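# Move the pink garment from laundry bag to bin

## Task

Remove the pink garment from the open (unzipped) laundry bag and place all of it inside the bin. When finished, the second garment has to be fully inside the bag, and the bag has to rest on the table, either standing or lying on its side. Then release everything and pull the grippers away.

## Robot and tools

Robot: two arms, left_arm and right_arm, each ending in a two-finger parallel gripper. A gripper's fingers point along its own +z axis and close along its own y axis. The reported end_effector_position is the pinch point between the finger pads, just under 1 cm behind the tips. Base roots in the scene frame: left_arm at (+0.031, +0.262, 0) m, right_arm at (-0.039, -0.358, 0) m, both yawed very slightly. A camera stand sits behind the arms.

Scene frame: origin at table-top height, halfway between the nominal bases. +x points out over the table, +z up, and left_arm is on the +y side. Arm names do not match image left/right. All positions, orientations (quat wxyz), velocities and targets in results use this frame, and offsets use its axes.

The 14-number row, shared by execute_actions and move: one flat list covering both arms, always all 14 values, each in [-1, 1]. Order: left dx, dy, dz, rx, ry, rz, opening, then right dx, dy, dz, rx, ry, rz, opening. dx/dy/dz are a translation offset and rx/ry/rz one rotation vector (turning about the hand's own position); both are relative to that arm's Hand target at the start of the action or move, not an absolute pose. Scale: 1.0 equals 0.6 m or 180 degrees, so 0.1 is 6 cm or 18 degrees. Translations longer than 1.0 in total get shortened along their direction. Opening is absolute, not an offset: +1 fully open (about 87 mm between pads), +0.5 about 69 mm, 0 about 43 mm, -0.5 about 18 mm, -1 closed. Writing 0 for opening therefore commands 43 mm; to keep a gripper unchanged, repeat its present command. Writing six zeros for an arm's pose re-sends its Hand target, which is how you get an arm that stopped short to try again or to stop pressing on something.

execute_actions(actions, cameras): actions is a list of actions; each action is a list of up to 15 rows, one row per control step of 1/30 s, and a short list repeats its final row to fill 15 steps. Every row in an action is measured from the pose at that action's start, not from the row before; a fresh action starts from the current Hand target, so the same offset sent twice moves twice as far. An empty actions list just returns state plus all camera images. cameras takes names, ["all"], or []; an unknown name voids the call.

move(target, speed, blend, opening_speed, blocking, cameras): drives each gripper in a straight line toward a target given as one 14-number row or a list of up to 15 rows; every row in the list is an offset from the same starting Hand targets. speed is in m/s, 0.002 to 2.9, default 0.25 (rotation up to twice that in rad/s), one value or one per target. blend in metres rounds corners between listed targets; 0 stops at each. opening_speed (0.2 or more, per second on the -1..+1 scale) ramps the fingers. A move is capped at 10 s total. Paths ignore obstacles and the other arm, and grippers can lag or overshoot, especially fast or near full reach; avoid routing a path close to an arm's own base. blocking=false returns after about 0.5 s while the move continues. The result adds a move: line: done (within 10 mm and 2 degrees), off_target, moving, held or fault, with limits=paced (pose clipped) or limits=held (steps withheld). done does not tell you about contact.

wait(seconds 0 to 10, cameras) lets time pass holding commands. stop(cameras) brakes a running move. zoom_image(camera, region=[x0, y0, x1, y1] in pixels, at most 504 by 504) enlarges part of the newest image of cam_high, cam_low, cam_left_wrist or cam_right_wrist (all 896x504). read_manual(section="licences") only returns licence text. finished_scene(scene) ends the scene irreversibly; pass the current scene number.

Reading results: Hand target is the last commanded pose (after clipping); the real gripper often rests a little short, so check end_effector_position and orientation after each motion and correct any tilt. Orientation commands are clipped to within 40 degrees of the measured one per step. grip_measured is on the opening scale; to hold something, command roughly 0.04 below the reading at first contact. Joint positions list the gripper last on a 0 (closed) to 1 (open) scale. Tool commands shows current gripper commands. Joint torques include gravity and wrap at ±28 N m on joints 1 to 3. Step readings list intermediate positions for execute_actions only. Joint velocities may be omitted when all are at noise level. Positions can be off by a few cm at long reach; calibration matrices for each camera are supplied for projecting points.

Avoid: collisions or pressing between the two arms (including one gripper closing on the other's fingers), striking the table, bin or stand hard, fast closing on objects, releasing things while they move, and anything leaving the table. Objects may occasionally get a small nudge by themselves. Long stretching, holding loads or pushing at unreachable poses heats motors: MOTOR HOT appears at 75 °C, at 90 °C that arm folds and becomes unusable, at 100 °C it collapses.

Each tool is called after ">>>" as name([rows], argument=value, ...), one row to a line, values as JSON.

## Session

>>> execute_actions(actions=[])

Scene clock: 0.00 s.
left_arm: end_effector_position=(+0.3152, +0.0884, +0.2230) grip_measured=+0.991 end_effector_quat_wxyz=(+0.587, +0.024, +0.777, -0.224) | right_arm: end_effector_position=(+0.2574, -0.2722, +0.2749) grip_measured=+0.970 end_effector_quat_wxyz=(+0.707, +0.179, +0.684, +0.005)
Joint positions: left_arm=[-0.609 0.847 0.618 0.013 -0.216 -0.381 0.995] | right_arm=[0.808 0.847 0.622 0.227 1.01 0.262 0.985]
Joint velocities: within noise
Joint torques (N m): no reading
Motor temperatures (°C): left_arm=[22 29 31 35 25 24 24] | right_arm=[24 33 36 38 26 27 23]
Heat: left arm: 35 °C; right arm: 38 °C.
Hand target: left_arm +0.3147, +0.0886, +0.2231; +0.586, +0.024, +0.779, -0.223 | right_arm +0.2577, -0.2719, +0.2836; +0.712, +0.185, +0.677, +0.013
Tool commands: left_gripper/opening=+1.0 right_gripper/opening=+1.0

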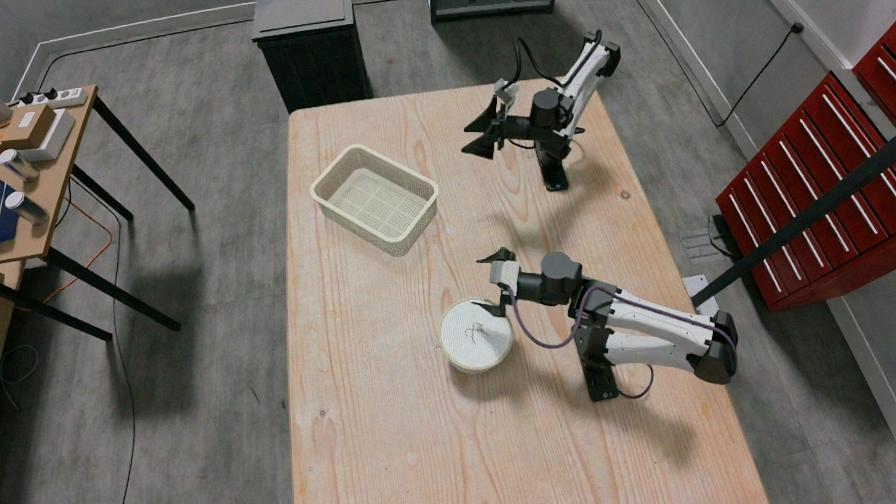

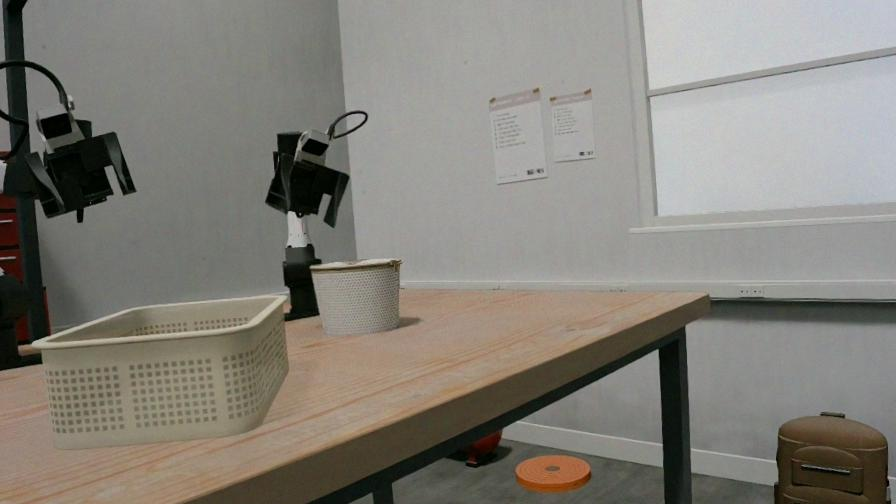

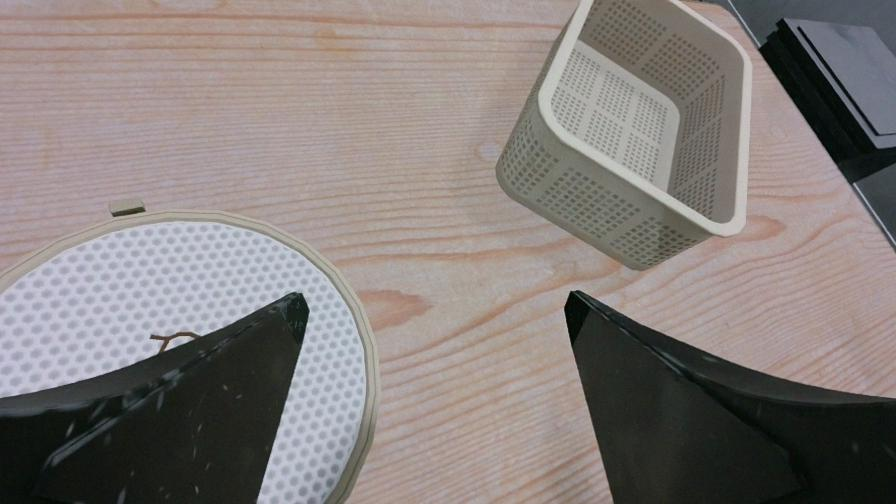

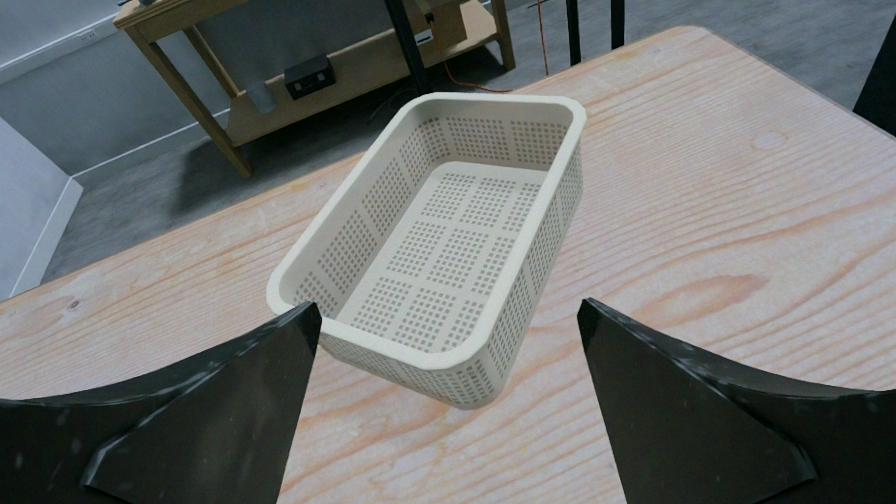

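>>> zoom_image(camera="cam_high", region=[400, 230, 600, 400])

>>> zoom_image(camera="cam_low", region=[260, 220, 460, 360])

>>> zoom_image(camera="cam_left_wrist", region=[0, 150, 420, 504])

Scaled by 2.520 from the camera's 896x504 image, which has a finer 1280x720 frame.

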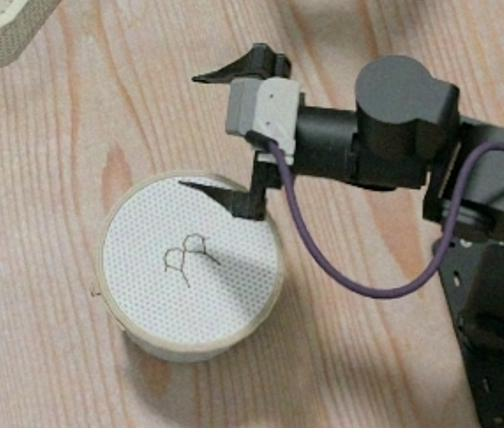

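Scaled by 2.520 from the camera's 896x504 image, which has a finer 1280x720 frame.

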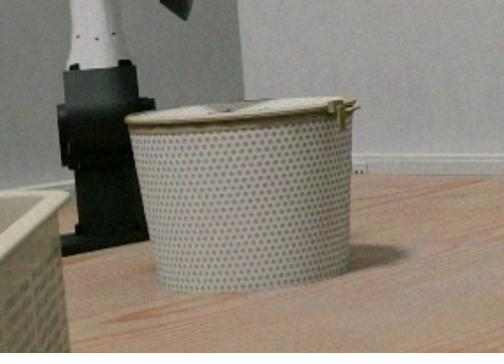

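Scaled by 1.200 from the camera's 896x504 image, which has a finer 1280x720 frame.

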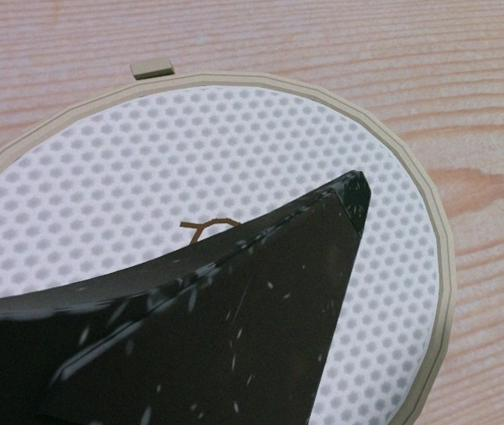

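>>> move(target=[-0.0745, 0.1523, 0.2282, 0.1166, 0.076, 0.0852, 1.0, -0.0128, 0.2865, -0.006, -0.0916, -0.0333, 0.4089, 1.0], speed=0.4, cameras=["all"])

Scene clock: 58.07 s.
left_arm: end_effector_position=(+0.2718, +0.1783, +0.3578) grip_measured=+0.991 end_effector_quat_wxyz=(+0.501, +0.002, +0.865, -0.005) | right_arm: end_effector_position=(+0.2452, -0.1019, +0.2609) grip_measured=+0.970 end_effector_quat_wxyz=(+0.593, -0.347, +0.634, +0.355)
Joint positions: left_arm=[-0.636 1.084 1.623 -1.157 -0.538 -0.357 0.995] | right_arm=[0.536 1.103 0.725 0.325 -0.55 0.011 0.985]
Joint torques (N m): left_arm=[-0.57 -1.03 8.21 2.04 -0.32 -0.08] | right_arm=[-0.44 -2.69 11.1 2.03 -0.32 -0.09]
Motor temperatures (°C): left_arm=[22 29 38 43 25 24 24] | right_arm=[24 32 43 42 26 27 23]
Heat: left arm: 43 °C; right arm: 43 °C.
Hand target: left_arm +0.2700, +0.1800, +0.3600; +0.500, +0.000, +0.866, +0.000 | right_arm +0.2501, -0.1001, +0.2801; +0.613, -0.354, +0.612, +0.354
Off the commanded pose: left_arm 0.003 m, 1 deg | right_arm 0.020 m, 3 deg.
move: off_target (right_arm)
camera_calibration:
cam_left_wrist: T_world_to_cam=[[-0.0315791, -0.999453, 0.00979299, 0.179295], [-0.986906, 0.0296291, -0.158553, 0.338956], [0.158176, -0.0146717, -0.987302, 0.458024], [0, 0, 0, 1]] pos_world=[0.267731, 0.175874, 0.504195]
cam_right_wrist: T_world_to_cam=[[0.867294, -0.495499, -0.0477582, -0.247021], [-0.414226, -0.665157, -0.621275, 0.217808], [0.276075, 0.558611, -0.782136, 0.337058], [0, 0, 0, 1]] pos_world=[0.211409, -0.165807, 0.387146]

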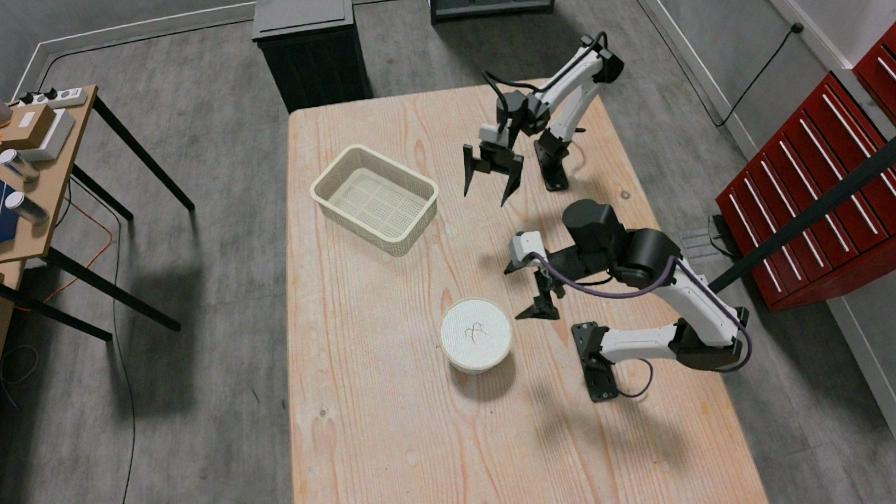

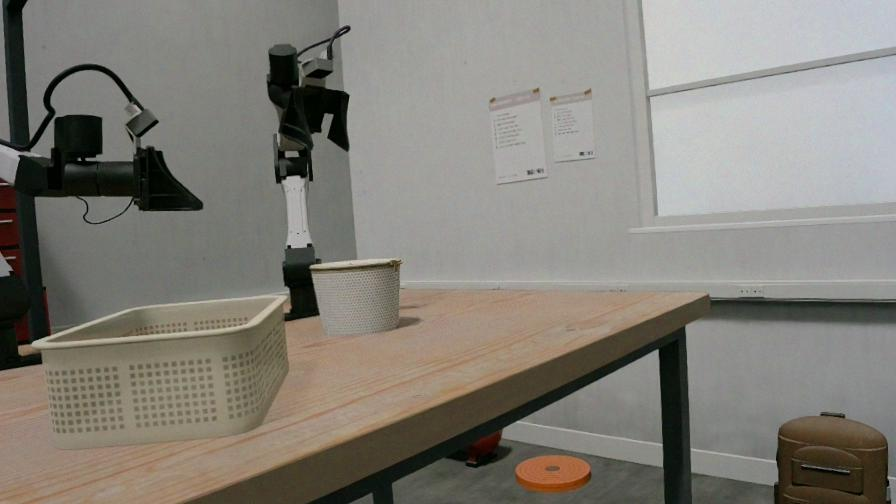

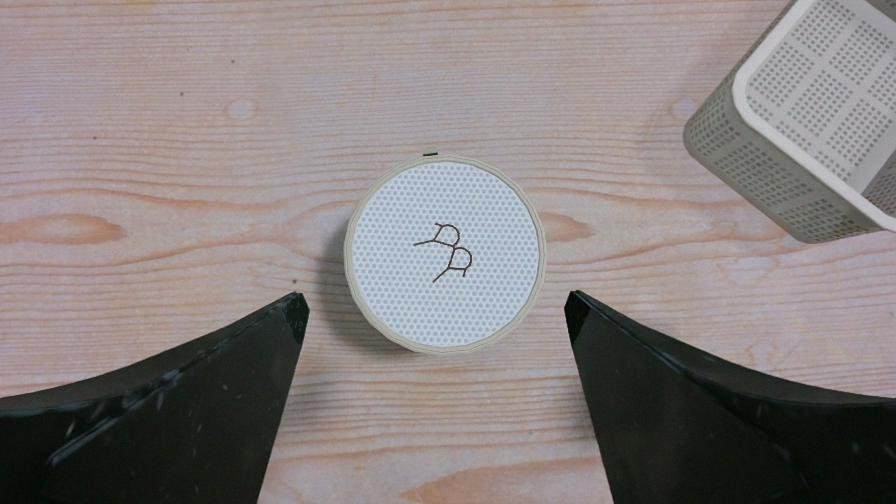

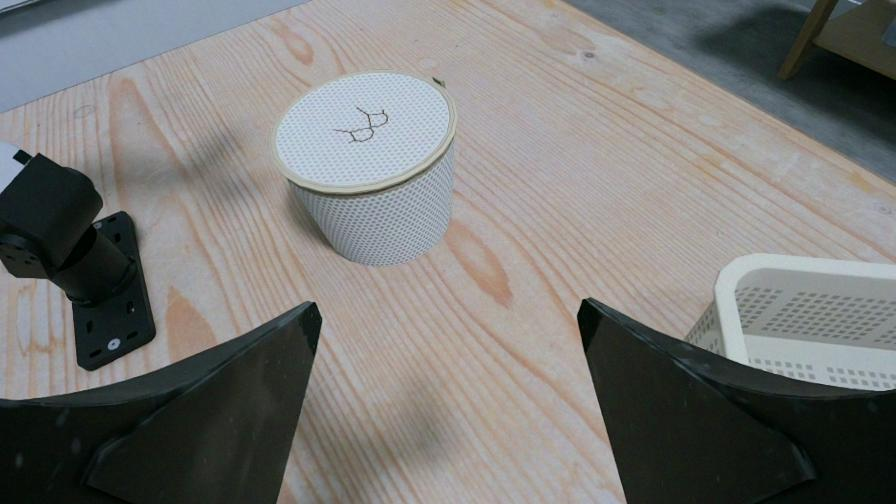

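>>> zoom_image(camera="cam_left_wrist", region=[320, 130, 580, 370])

>>> zoom_image(camera="cam_right_wrist", region=[250, 50, 490, 280])

Scaled by 1.938 from the camera's 896x504 image, which has a finer 1280x720 frame.

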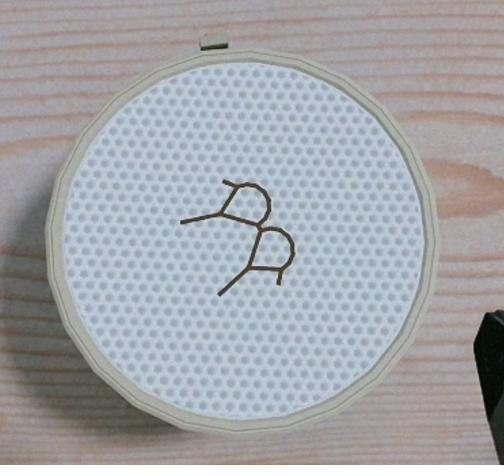

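Scaled by 2.100 from the camera's 896x504 image, which has a finer 1280x720 frame.

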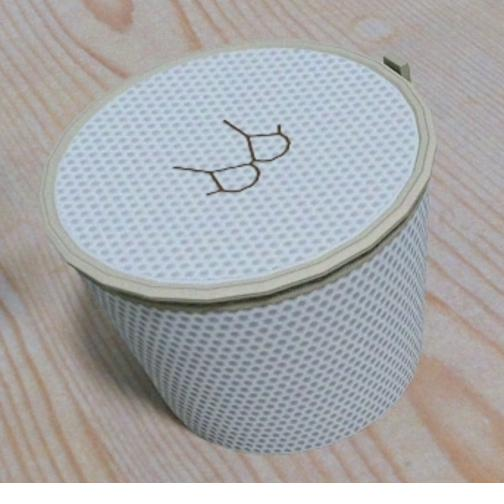

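>>> zoom_image(camera="cam_low", region=[300, 245, 420, 295])

>>> zoom_image(camera="cam_right_wrist", region=[260, 120, 380, 220])

>>> zoom_image(camera="cam_right_wrist", region=[380, 60, 480, 200])

Scaled by 4.200 from the camera's 896x504 image, which has a finer 1280x720 frame.

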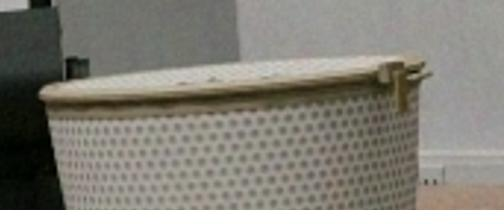

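Scaled by 4.200 from the camera's 896x504 image, which has a finer 1280x720 frame.

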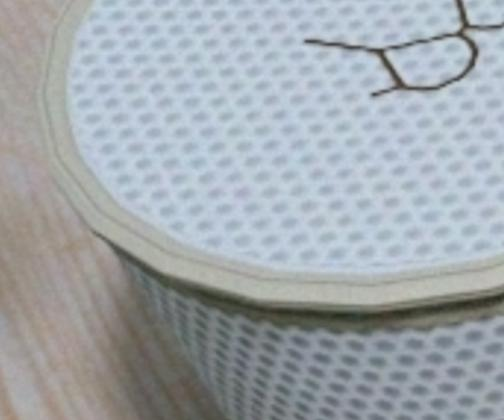

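Scaled by 3.600 from the camera's 896x504 image, which has a finer 1280x720 frame.

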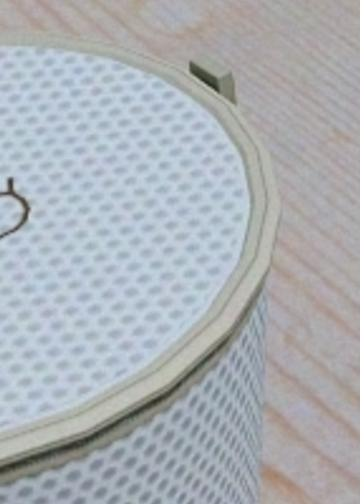

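>>> zoom_image(camera="cam_high", region=[425, 285, 525, 385])

>>> zoom_image(camera="cam_left_wrist", region=[330, 260, 470, 370])

Scaled by 5.040 from the camera's 896x504 image, which has a finer 1280x720 frame.

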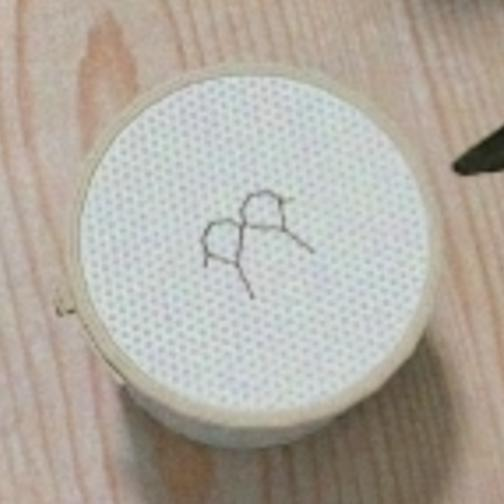

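Scaled by 3.600 from the camera's 896x504 image, which has a finer 1280x720 frame.

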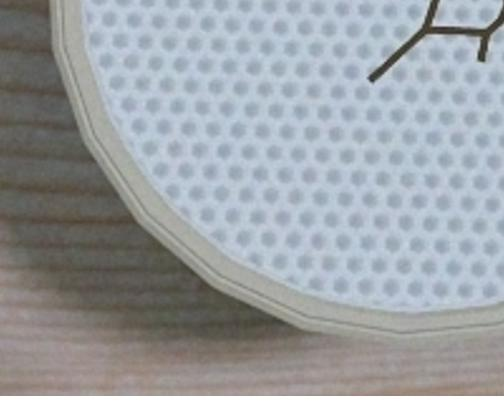

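>>> move(target=[0, 0, 0, 0, 0, 0, 1.0, -0.0168, 0.2335, -0.165, 0.0911, -0.0491, 0.016, 1.0], speed=0.3, cameras=["cam_high", "cam_right_wrist", "cam_left_wrist"])

Scene clock: 112.53 s.
left_arm: end_effector_position=(+0.2718, +0.1784, +0.3578) grip_measured=+0.991 end_effector_quat_wxyz=(+0.501, +0.002, +0.865, -0.005) | right_arm: end_effector_position=(+0.2389, +0.0358, +0.1689) grip_measured=+0.970 end_effector_quat_wxyz=(+0.674, -0.321, +0.521, +0.413)
Joint positions: left_arm=[-0.636 1.084 1.623 -1.157 -0.539 -0.357 0.995] | right_arm=[0.915 1.9 0.622 1.539 -0.225 0.057 0.985]
Joint torques (N m): left_arm=[-0.55 -1.03 8.18 2 -0.33 -0.08] | right_arm=[0.76 -7.08 6.93 1.94 0.08 0.12]
Heat: left arm: 43 °C; right arm: 47 °C.
Hand target: left_arm +0.2700, +0.1800, +0.3600; +0.500, +0.000, +0.866, +0.000 | right_arm +0.2400, +0.0400, +0.1810; +0.693, -0.304, +0.498, +0.424
Off the commanded pose: left_arm 0.003 m, 1 deg | right_arm 0.013 m, 4 deg.
joint sent to its limit (right arm) — joint 4 (wrist pitch), upper limit. The joint targets still meet the commanded pose.
move: off_target (right_arm)
camera_calibration:
cam_left_wrist: T_world_to_cam=[[-0.0313147, -0.999465, 0.0094342, 0.179406], [-0.98693, 0.0294263, -0.158443, 0.338943], [0.15808, -0.0142725, -0.987323, 0.457991], [0, 0, 0, 1]] pos_world=[0.267732, 0.175873, 0.504195]
cam_right_wrist: T_world_to_cam=[[0.898718, -0.43852, -0.00235782, -0.19499], [-0.249623, -0.507151, -0.824916, 0.239003], [0.360547, 0.741955, -0.565251, 0.126461], [0, 0, 0, 1]] pos_world=[0.189307, -0.0581246, 0.26818]
Images, in order (width x height): cam_high 896x504, cam_left_wrist 896x504, cam_right_wrist 896x504.

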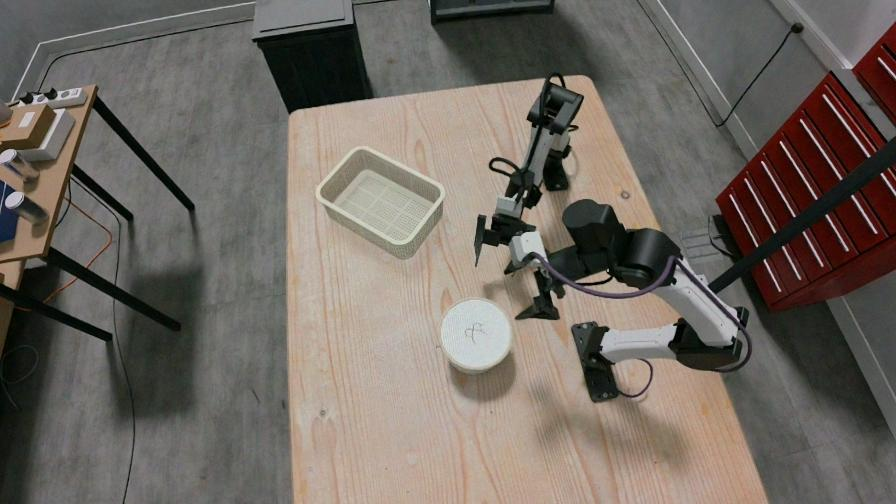

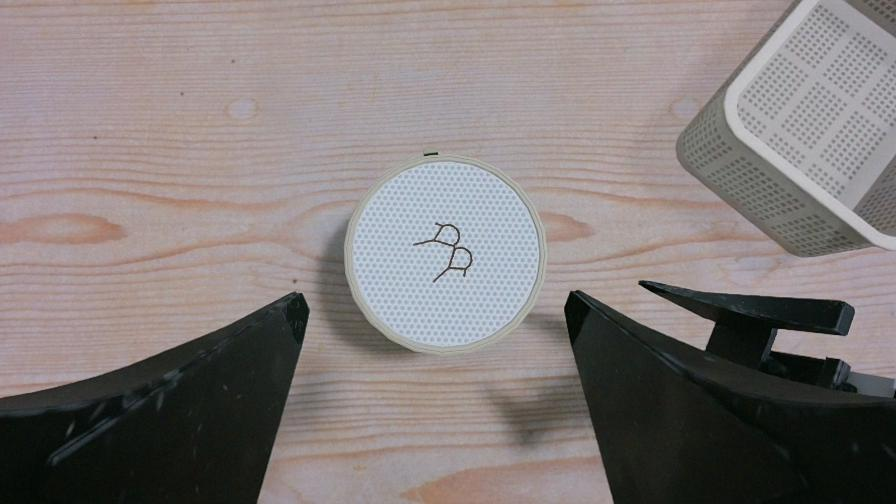

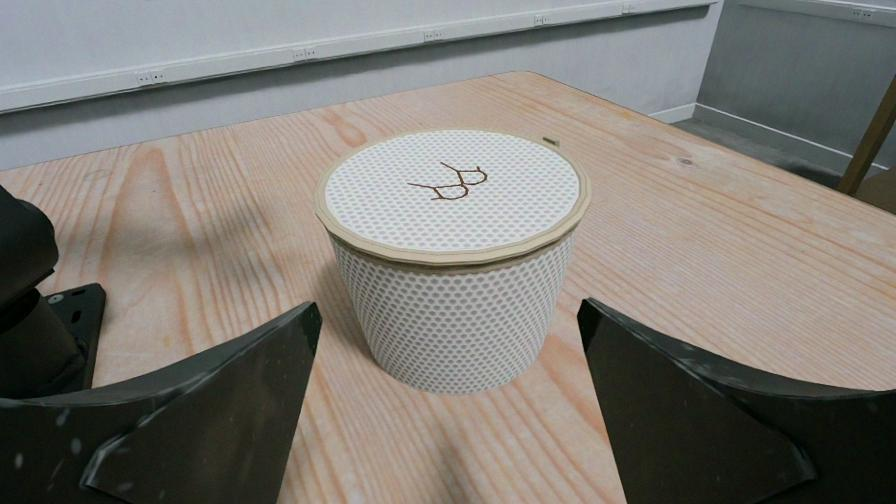

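>>> zoom_image(camera="cam_right_wrist", region=[300, 180, 600, 340])

>>> zoom_image(camera="cam_right_wrist", region=[310, 200, 450, 280])

>>> zoom_image(camera="cam_right_wrist", region=[470, 180, 600, 280])

Scaled by 1.680 from the camera's 896x504 image, which has a finer 1280x720 frame.

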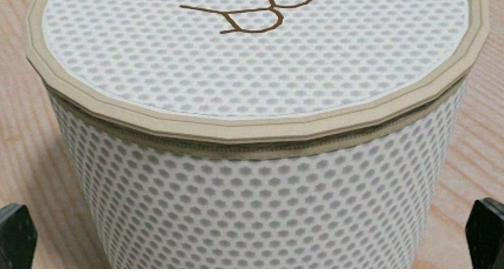

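Scaled by 3.600 from the camera's 896x504 image, which has a finer 1280x720 frame.

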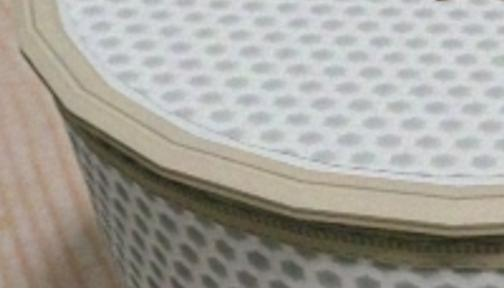

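Scaled by 3.877 from the camera's 896x504 image, which has a finer 1280x720 frame.

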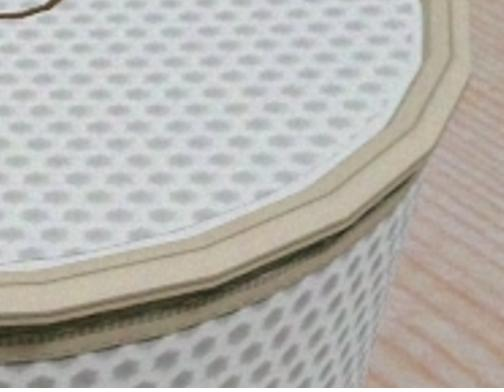

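>>> move(target=[0.2667, 0.1, -0.2267, -0.0959, 0.3238, 0.1661, 1.0, 0, 0, 0, 0, 0, 0, 1.0], speed=0.3, cameras=["cam_high", "cam_right_wrist", "cam_left_wrist"])

Scene clock: 149.53 s.
left_arm: end_effector_position=(+0.4297, +0.2413, +0.2235) grip_measured=+0.991 end_effector_quat_wxyz=(+0.139, -0.280, +0.949, -0.041) | right_arm: end_effector_position=(+0.2390, +0.0358, +0.1690) grip_measured=+0.970 end_effector_quat_wxyz=(+0.675, -0.321, +0.521, +0.413)
Joint positions: left_arm=[0.013 2.047 2.323 -1.556 0.001 -0.568 0.995] | right_arm=[0.915 1.9 0.622 1.539 -0.225 0.057 0.985]
Joint torques (N m): left_arm=[0.32 -10.63 8.55 0.99 0.13 -0.11] | right_arm=[0.76 -7.06 6.94 1.94 0.07 0.12]
Heat: left arm: 43 °C; right arm: 45 °C.
Hand target: left_arm +0.4301, +0.2399, +0.2240; +0.000, -0.284, +0.959, +0.000 | right_arm +0.2400, +0.0400, +0.1810; +0.693, -0.304, +0.498, +0.424
Off the commanded pose: left_arm 0.001 m, 17 deg | right_arm 0.013 m, 4 deg.
joint sent to its limit (left arm) — joint 4 (wrist pitch), lower limit. The joint targets are off in orientation, not in position.
joint sent to its limit (right arm) — joint 4 (wrist pitch), upper limit. The joint targets still meet the commanded pose.
move: off_target (left_arm, right_arm)
camera_calibration:
cam_left_wrist: T_world_to_cam=[[0.505621, -0.844946, 0.174394, -0.0563023], [-0.740646, -0.321428, 0.590023, 0.28321], [-0.442483, -0.427492, -0.788327, 0.614635], [0, 0, 0, 1]] pos_world=[0.510192, 0.306211, 0.327252]
cam_right_wrist: T_world_to_cam=[[0.898571, -0.438822, -0.00244638, -0.194956], [-0.249724, -0.506757, -0.825127, 0.239186], [0.360845, 0.742046, -0.564942, 0.126382], [0, 0, 0, 1]] pos_world=[0.189308, -0.0581231, 0.26828]
Images, in order (width x height): cam_high 896x504, cam_left_wrist 896x504, cam_right_wrist 896x504.

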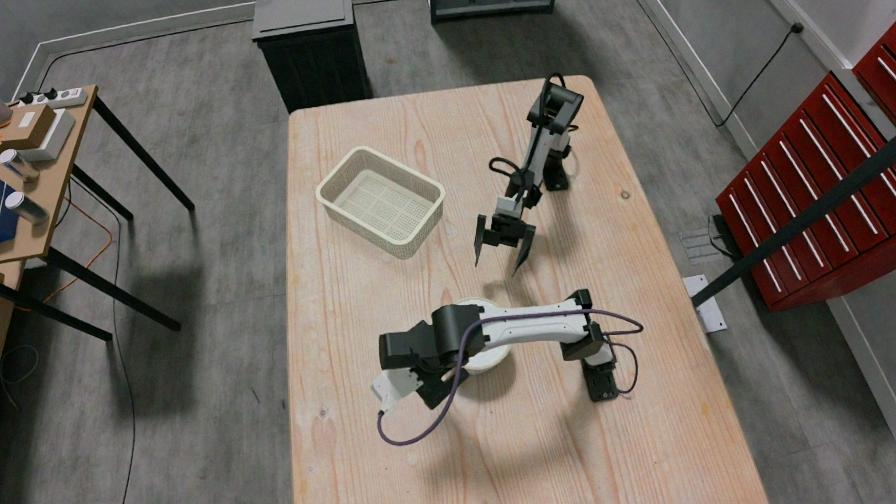

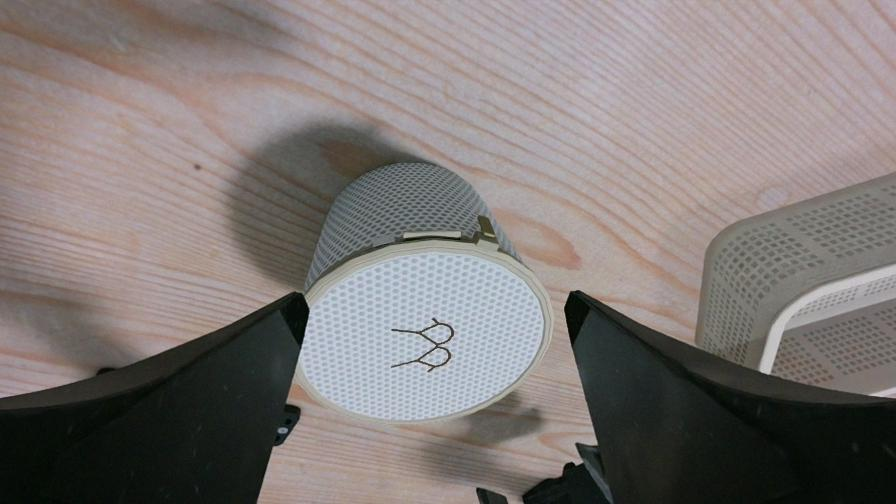

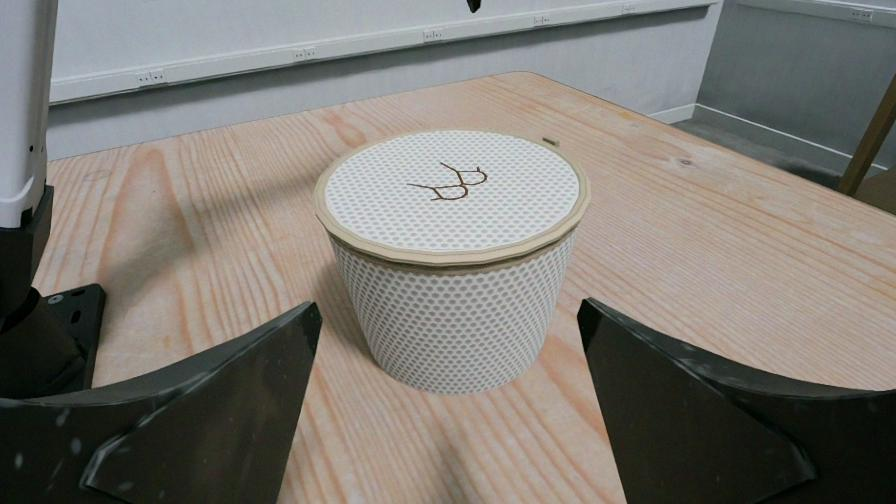

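>>> zoom_image(camera="cam_left_wrist", region=[290, 200, 560, 300])

>>> zoom_image(camera="cam_left_wrist", region=[380, 205, 520, 275])

Scaled by 1.867 from the camera's 896x504 image, which has a finer 1280x720 frame.

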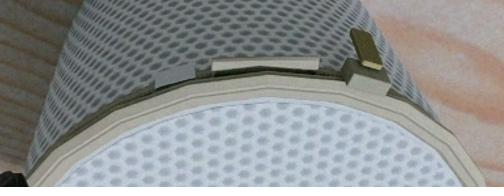

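Scaled by 3.600 from the camera's 896x504 image, which has a finer 1280x720 frame.

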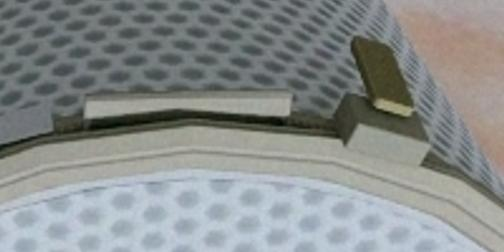

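>>> move(target=[0, 0, 0, 0, 0, 0, 1.0, -0.0433, 0.0633, -0.0883, 0.2052, 0.4557, 0.025, -0.4], speed=0.35, cameras=["cam_high", "cam_right_wrist", "cam_left_wrist"])

Scene clock: 193.80 s.
left_arm: end_effector_position=(+0.4297, +0.2410, +0.2236) grip_measured=+0.991 end_effector_quat_wxyz=(+0.139, -0.280, +0.949, -0.042) | right_arm: end_effector_position=(+0.2121, +0.0733, +0.1213) grip_measured=-0.400 end_effector_quat_wxyz=(+0.241, +0.238, +0.672, +0.658)
Joint positions: left_arm=[0.013 2.047 2.323 -1.556 0.003 -0.569 0.995] | right_arm=[1.05 2.015 0.665 1.333 0.124 1.561 0.3]
Joint torques (N m): left_arm=[0.36 -10.63 8.54 1 0.15 -0.13] | right_arm=[0.62 -8.06 6.67 1.82 0.05 0.07]
Motor temperatures (°C): left_arm=[22 34 38 39 25 24 23] | right_arm=[23 36 43 45 26 26 23]
Heat: left arm: 39 °C; right arm: 45 °C.
Hand target: left_arm +0.4301, +0.2398, +0.2240; +0.000, -0.284, +0.959, +0.000 | right_arm +0.2141, +0.0780, +0.1281; +0.242, +0.242, +0.664, +0.665
Off the commanded pose: left_arm 0.001 m, 17 deg | right_arm 0.008 m, 1 deg.
joint sent to its limit (left arm) — joint 4 (wrist pitch), lower limit. The joint targets are off in orientation, not in position.
move: off_target (left_arm)
camera_calibration:
cam_left_wrist: T_world_to_cam=[[0.505892, -0.844477, 0.175877, -0.0571505], [-0.74058, -0.320666, 0.590521, 0.28275], [-0.442283, -0.428991, -0.787625, 0.61472], [0, 0, 0, 1]] pos_world=[0.510191, 0.306115, 0.32725]
cam_right_wrist: T_world_to_cam=[[0.000592324, -0.00440777, -0.99999, 0.12512], [-0.986665, -0.162764, 0.000133002, 0.243069], [-0.162763, 0.986655, -0.0044454, 0.106472], [0, 0, 0, 1]] pos_world=[0.257083, -0.0649372, 0.12556]
Images, in order (width x height): cam_high 896x504, cam_left_wrist 896x504, cam_right_wrist 896x504.

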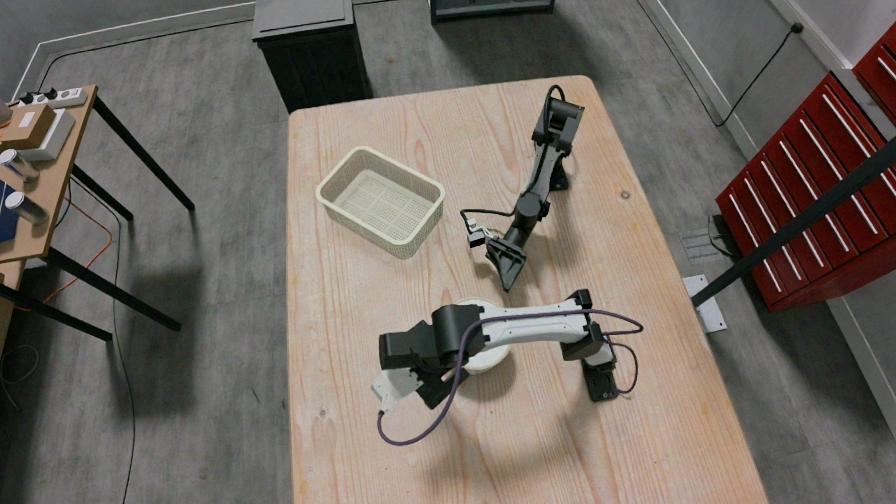

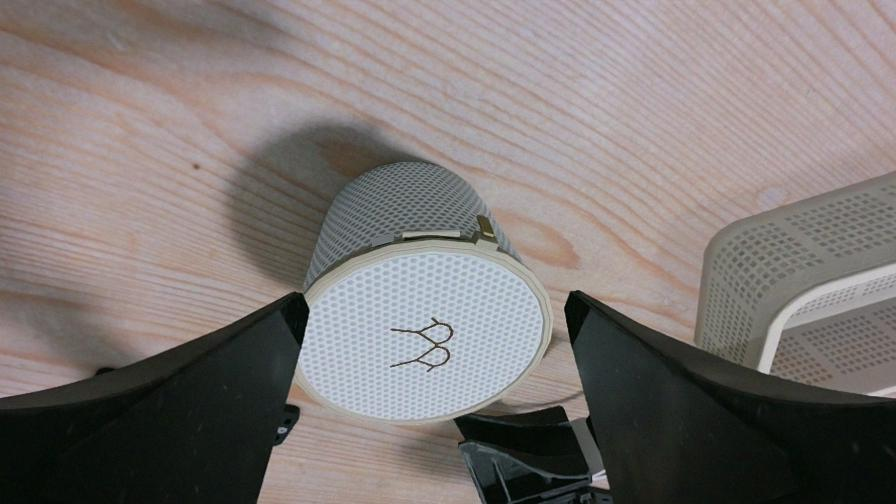

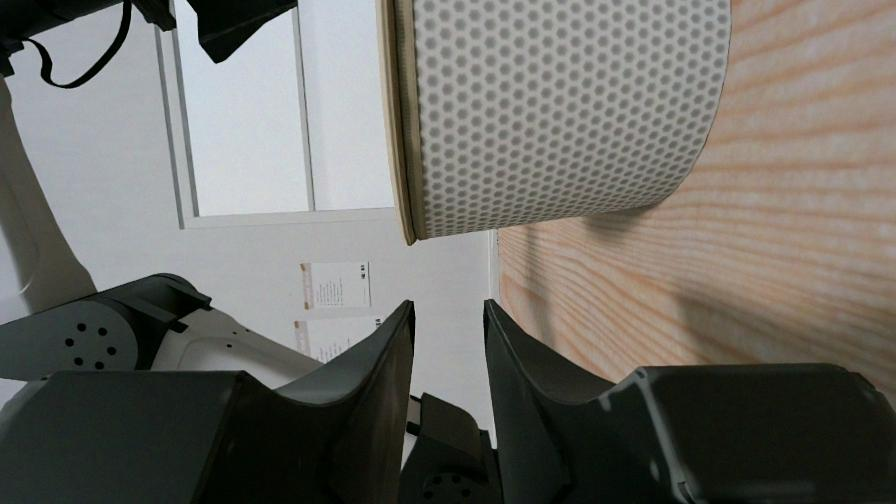

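>>> zoom_image(camera="cam_right_wrist", region=[370, 150, 510, 320])

>>> zoom_image(camera="cam_left_wrist", region=[400, 360, 580, 480])

Scaled by 2.965 from the camera's 896x504 image, which has a finer 1280x720 frame.

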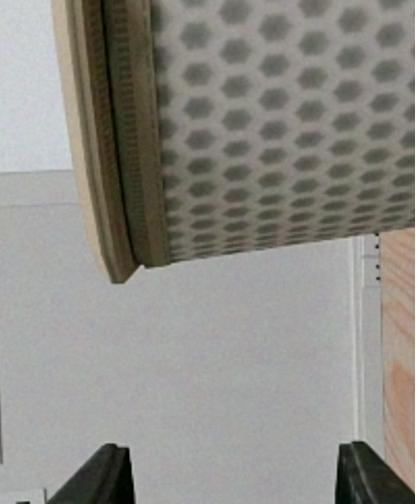

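Scaled by 2.800 from the camera's 896x504 image, which has a finer 1280x720 frame.

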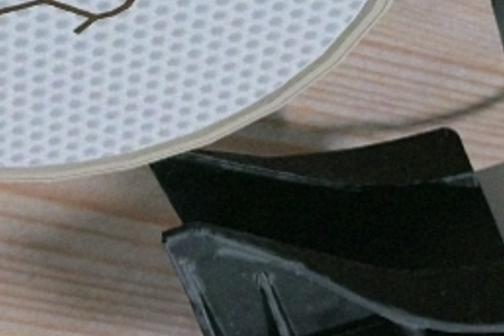

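>>> move(target=[0, 0, 0, 0, 0, 0, 1.0, 0.0375, 0.0447, 0.04, 0.034, -0.0286, 0, -0.65], speed=0.15, cameras=["cam_right_wrist", "cam_left_wrist"])

>>> zoom_image(camera="cam_right_wrist", region=[370, 150, 510, 320])

>>> zoom_image(camera="cam_left_wrist", region=[380, 340, 560, 460])

Scene clock: 244.33 s.
left_arm: end_effector_position=(+0.4297, +0.2410, +0.2236) grip_measured=+0.991 end_effector_quat_wxyz=(+0.139, -0.280, +0.949, -0.042) | right_arm: end_effector_position=(+0.2313, +0.1035, +0.1402) grip_measured=-0.650 end_effector_quat_wxyz=(+0.250, +0.229, +0.632, +0.697)
Joint positions: left_arm=[0.013 2.047 2.323 -1.556 0.003 -0.569 0.995] | right_arm=[1.05 2.133 0.826 1.405 0.124 1.562 0.175]
Joint torques (N m): left_arm=[0.36 -10.63 8.54 1 0.14 -0.14] | right_arm=[-0.46 -8.88 6.94 2.03 -0.14 -0.12]
Heat: left arm: 38 °C; right arm: 45 °C.
Hand target: left_arm +0.4301, +0.2398, +0.2240; +0.000, -0.284, +0.959, +0.000 | right_arm +0.2366, +0.1048, +0.1521; +0.258, +0.225, +0.616, +0.709
Off the commanded pose: left_arm 0.001 m, 17 deg | right_arm 0.013 m, 3 deg.
joint sent to its limit (left arm) — joint 4 (wrist pitch), lower limit. The joint targets are off in orientation, not in position.
move: off_target (left_arm, right_arm)
camera_calibration:
cam_left_wrist: T_world_to_cam=[[0.505892, -0.844477, 0.175877, -0.0571505], [-0.74058, -0.320666, 0.590521, 0.28275], [-0.442283, -0.428991, -0.787625, 0.61472], [0, 0, 0, 1]] pos_world=[0.510191, 0.306115, 0.32725]
cam_right_wrist: T_world_to_cam=[[0.0616475, 0.0921464, -0.993835, 0.119206], [-0.984353, -0.159066, -0.0758076, 0.276634], [-0.165071, 0.982958, 0.0808986, 0.0688779], [0, 0, 0, 1]] pos_world=[0.276326, -0.0346856, 0.13387]
Images, in order (width x height): cam_left_wrist 896x504, cam_right_wrist 896x504.

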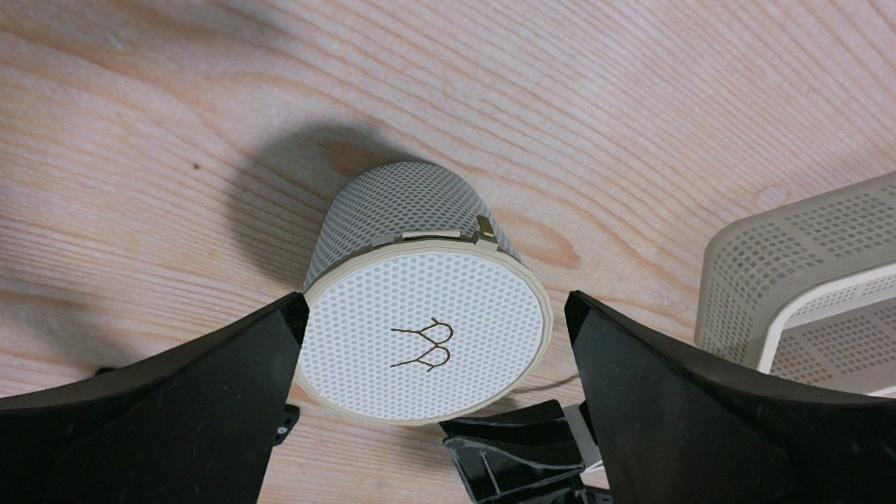

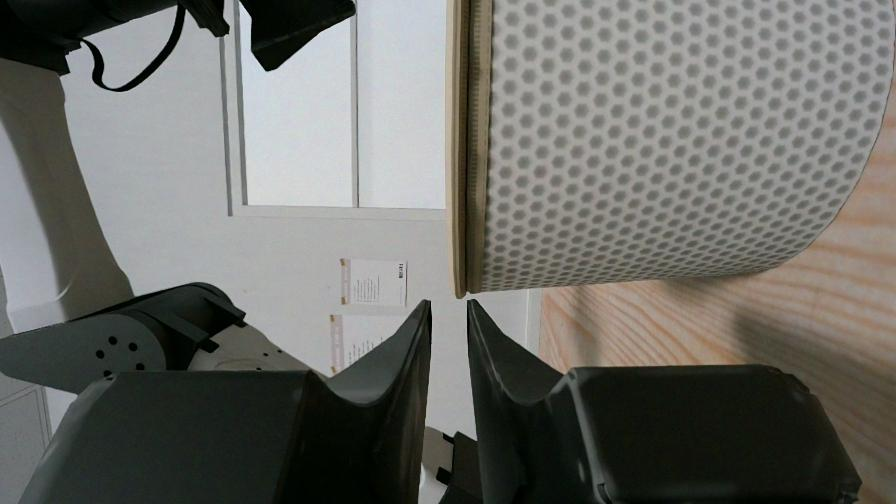

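Scaled by 2.965 from the camera's 896x504 image, which has a finer 1280x720 frame.

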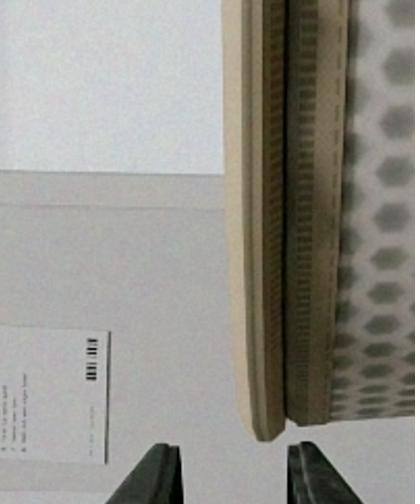

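Scaled by 2.800 from the camera's 896x504 image, which has a finer 1280x720 frame.

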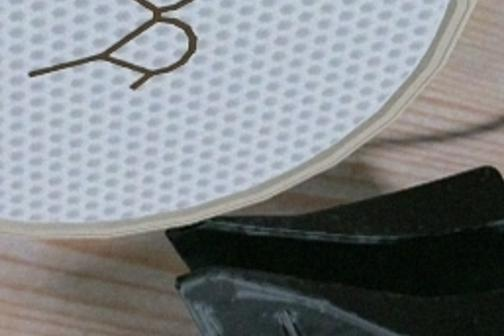

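>>> move(target=[0, 0, 0, 0, 0, 0, 1.0, 0.015, 0.0179, 0, 0, 0, 0, -0.65], speed=0.05, cameras=["cam_right_wrist", "cam_left_wrist"])

>>> zoom_image(camera="cam_right_wrist", region=[400, 200, 520, 320])

>>> zoom_image(camera="cam_left_wrist", region=[380, 340, 560, 460])

Scene clock: 265.87 s.
left_arm: end_effector_position=(+0.4297, +0.2410, +0.2236) grip_measured=+0.991 end_effector_quat_wxyz=(+0.139, -0.280, +0.949, -0.042) | right_arm: end_effector_position=(+0.2403, +0.1137, +0.1473) grip_measured=-0.650 end_effector_quat_wxyz=(+0.253, +0.228, +0.621, +0.706)
Joint positions: left_arm=[0.013 2.047 2.323 -1.556 0.003 -0.569 0.995] | right_arm=[1.046 2.164 0.89 1.4 0.124 1.562 0.175]
Joint torques (N m): left_arm=[0.35 -10.63 8.55 1 0.14 -0.13] | right_arm=[-0.51 -9.24 7.15 1.78 -0.2 -0.11]
Motor temperatures (°C): left_arm=[22 37 38 37 24 24 23] | right_arm=[23 41 43 47 25 26 23]
Heat: left arm: 38 °C; right arm: 47 °C.
Hand target: left_arm +0.4301, +0.2398, +0.2240; +0.000, -0.284, +0.959, +0.000 | right_arm +0.2456, +0.1156, +0.1520; +0.258, +0.225, +0.616, +0.709
Off the commanded pose: left_arm 0.001 m, 17 deg | right_arm 0.007 m, 1 deg.
joint sent to its limit (left arm) — joint 4 (wrist pitch), lower limit. The joint targets are off in orientation, not in position.
move: off_target (left_arm)
camera_calibration:
cam_left_wrist: T_world_to_cam=[[0.505892, -0.844477, 0.175877, -0.0571505], [-0.74058, -0.320666, 0.590521, 0.28275], [-0.442283, -0.428991, -0.787625, 0.61472], [0, 0, 0, 1]] pos_world=[0.510191, 0.306115, 0.32725]
cam_right_wrist: T_world_to_cam=[[0.0777422, 0.116469, -0.990147, 0.117695], [-0.983591, -0.15322, -0.0952505, 0.289748], [-0.162804, 0.981305, 0.102646, 0.0561798], [0, 0, 0, 1]] pos_world=[0.28499, -0.0244421, 0.138367]
Images, in order (width x height): cam_left_wrist 896x504, cam_right_wrist 896x504.

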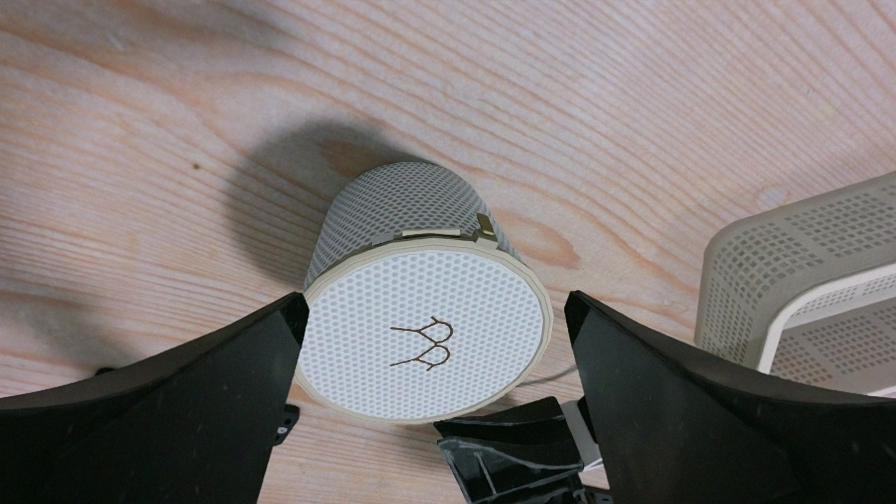

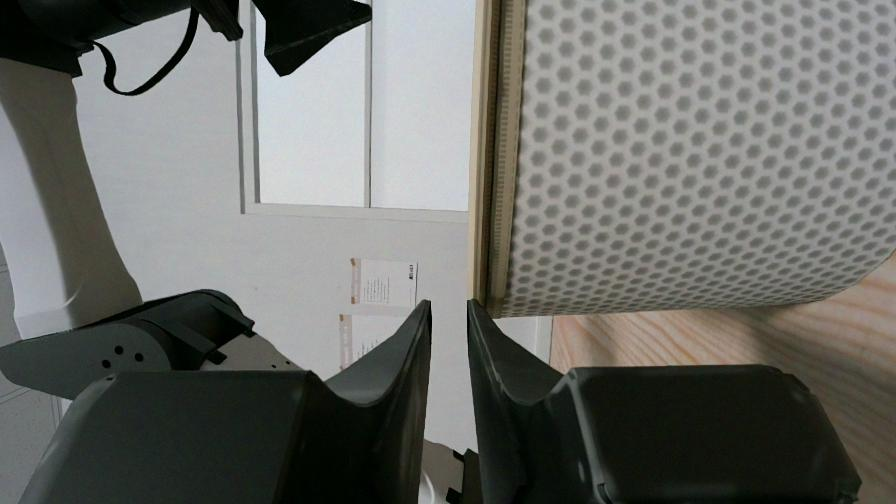

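Scaled by 4.200 from the camera's 896x504 image, which has a finer 1280x720 frame.

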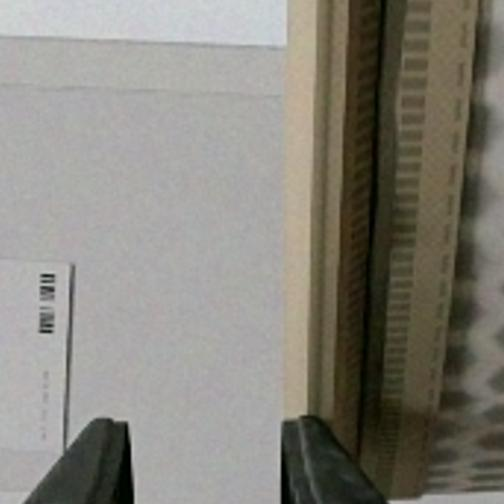

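Scaled by 2.800 from the camera's 896x504 image, which has a finer 1280x720 frame.

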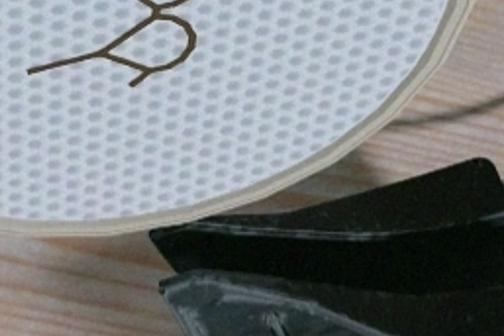

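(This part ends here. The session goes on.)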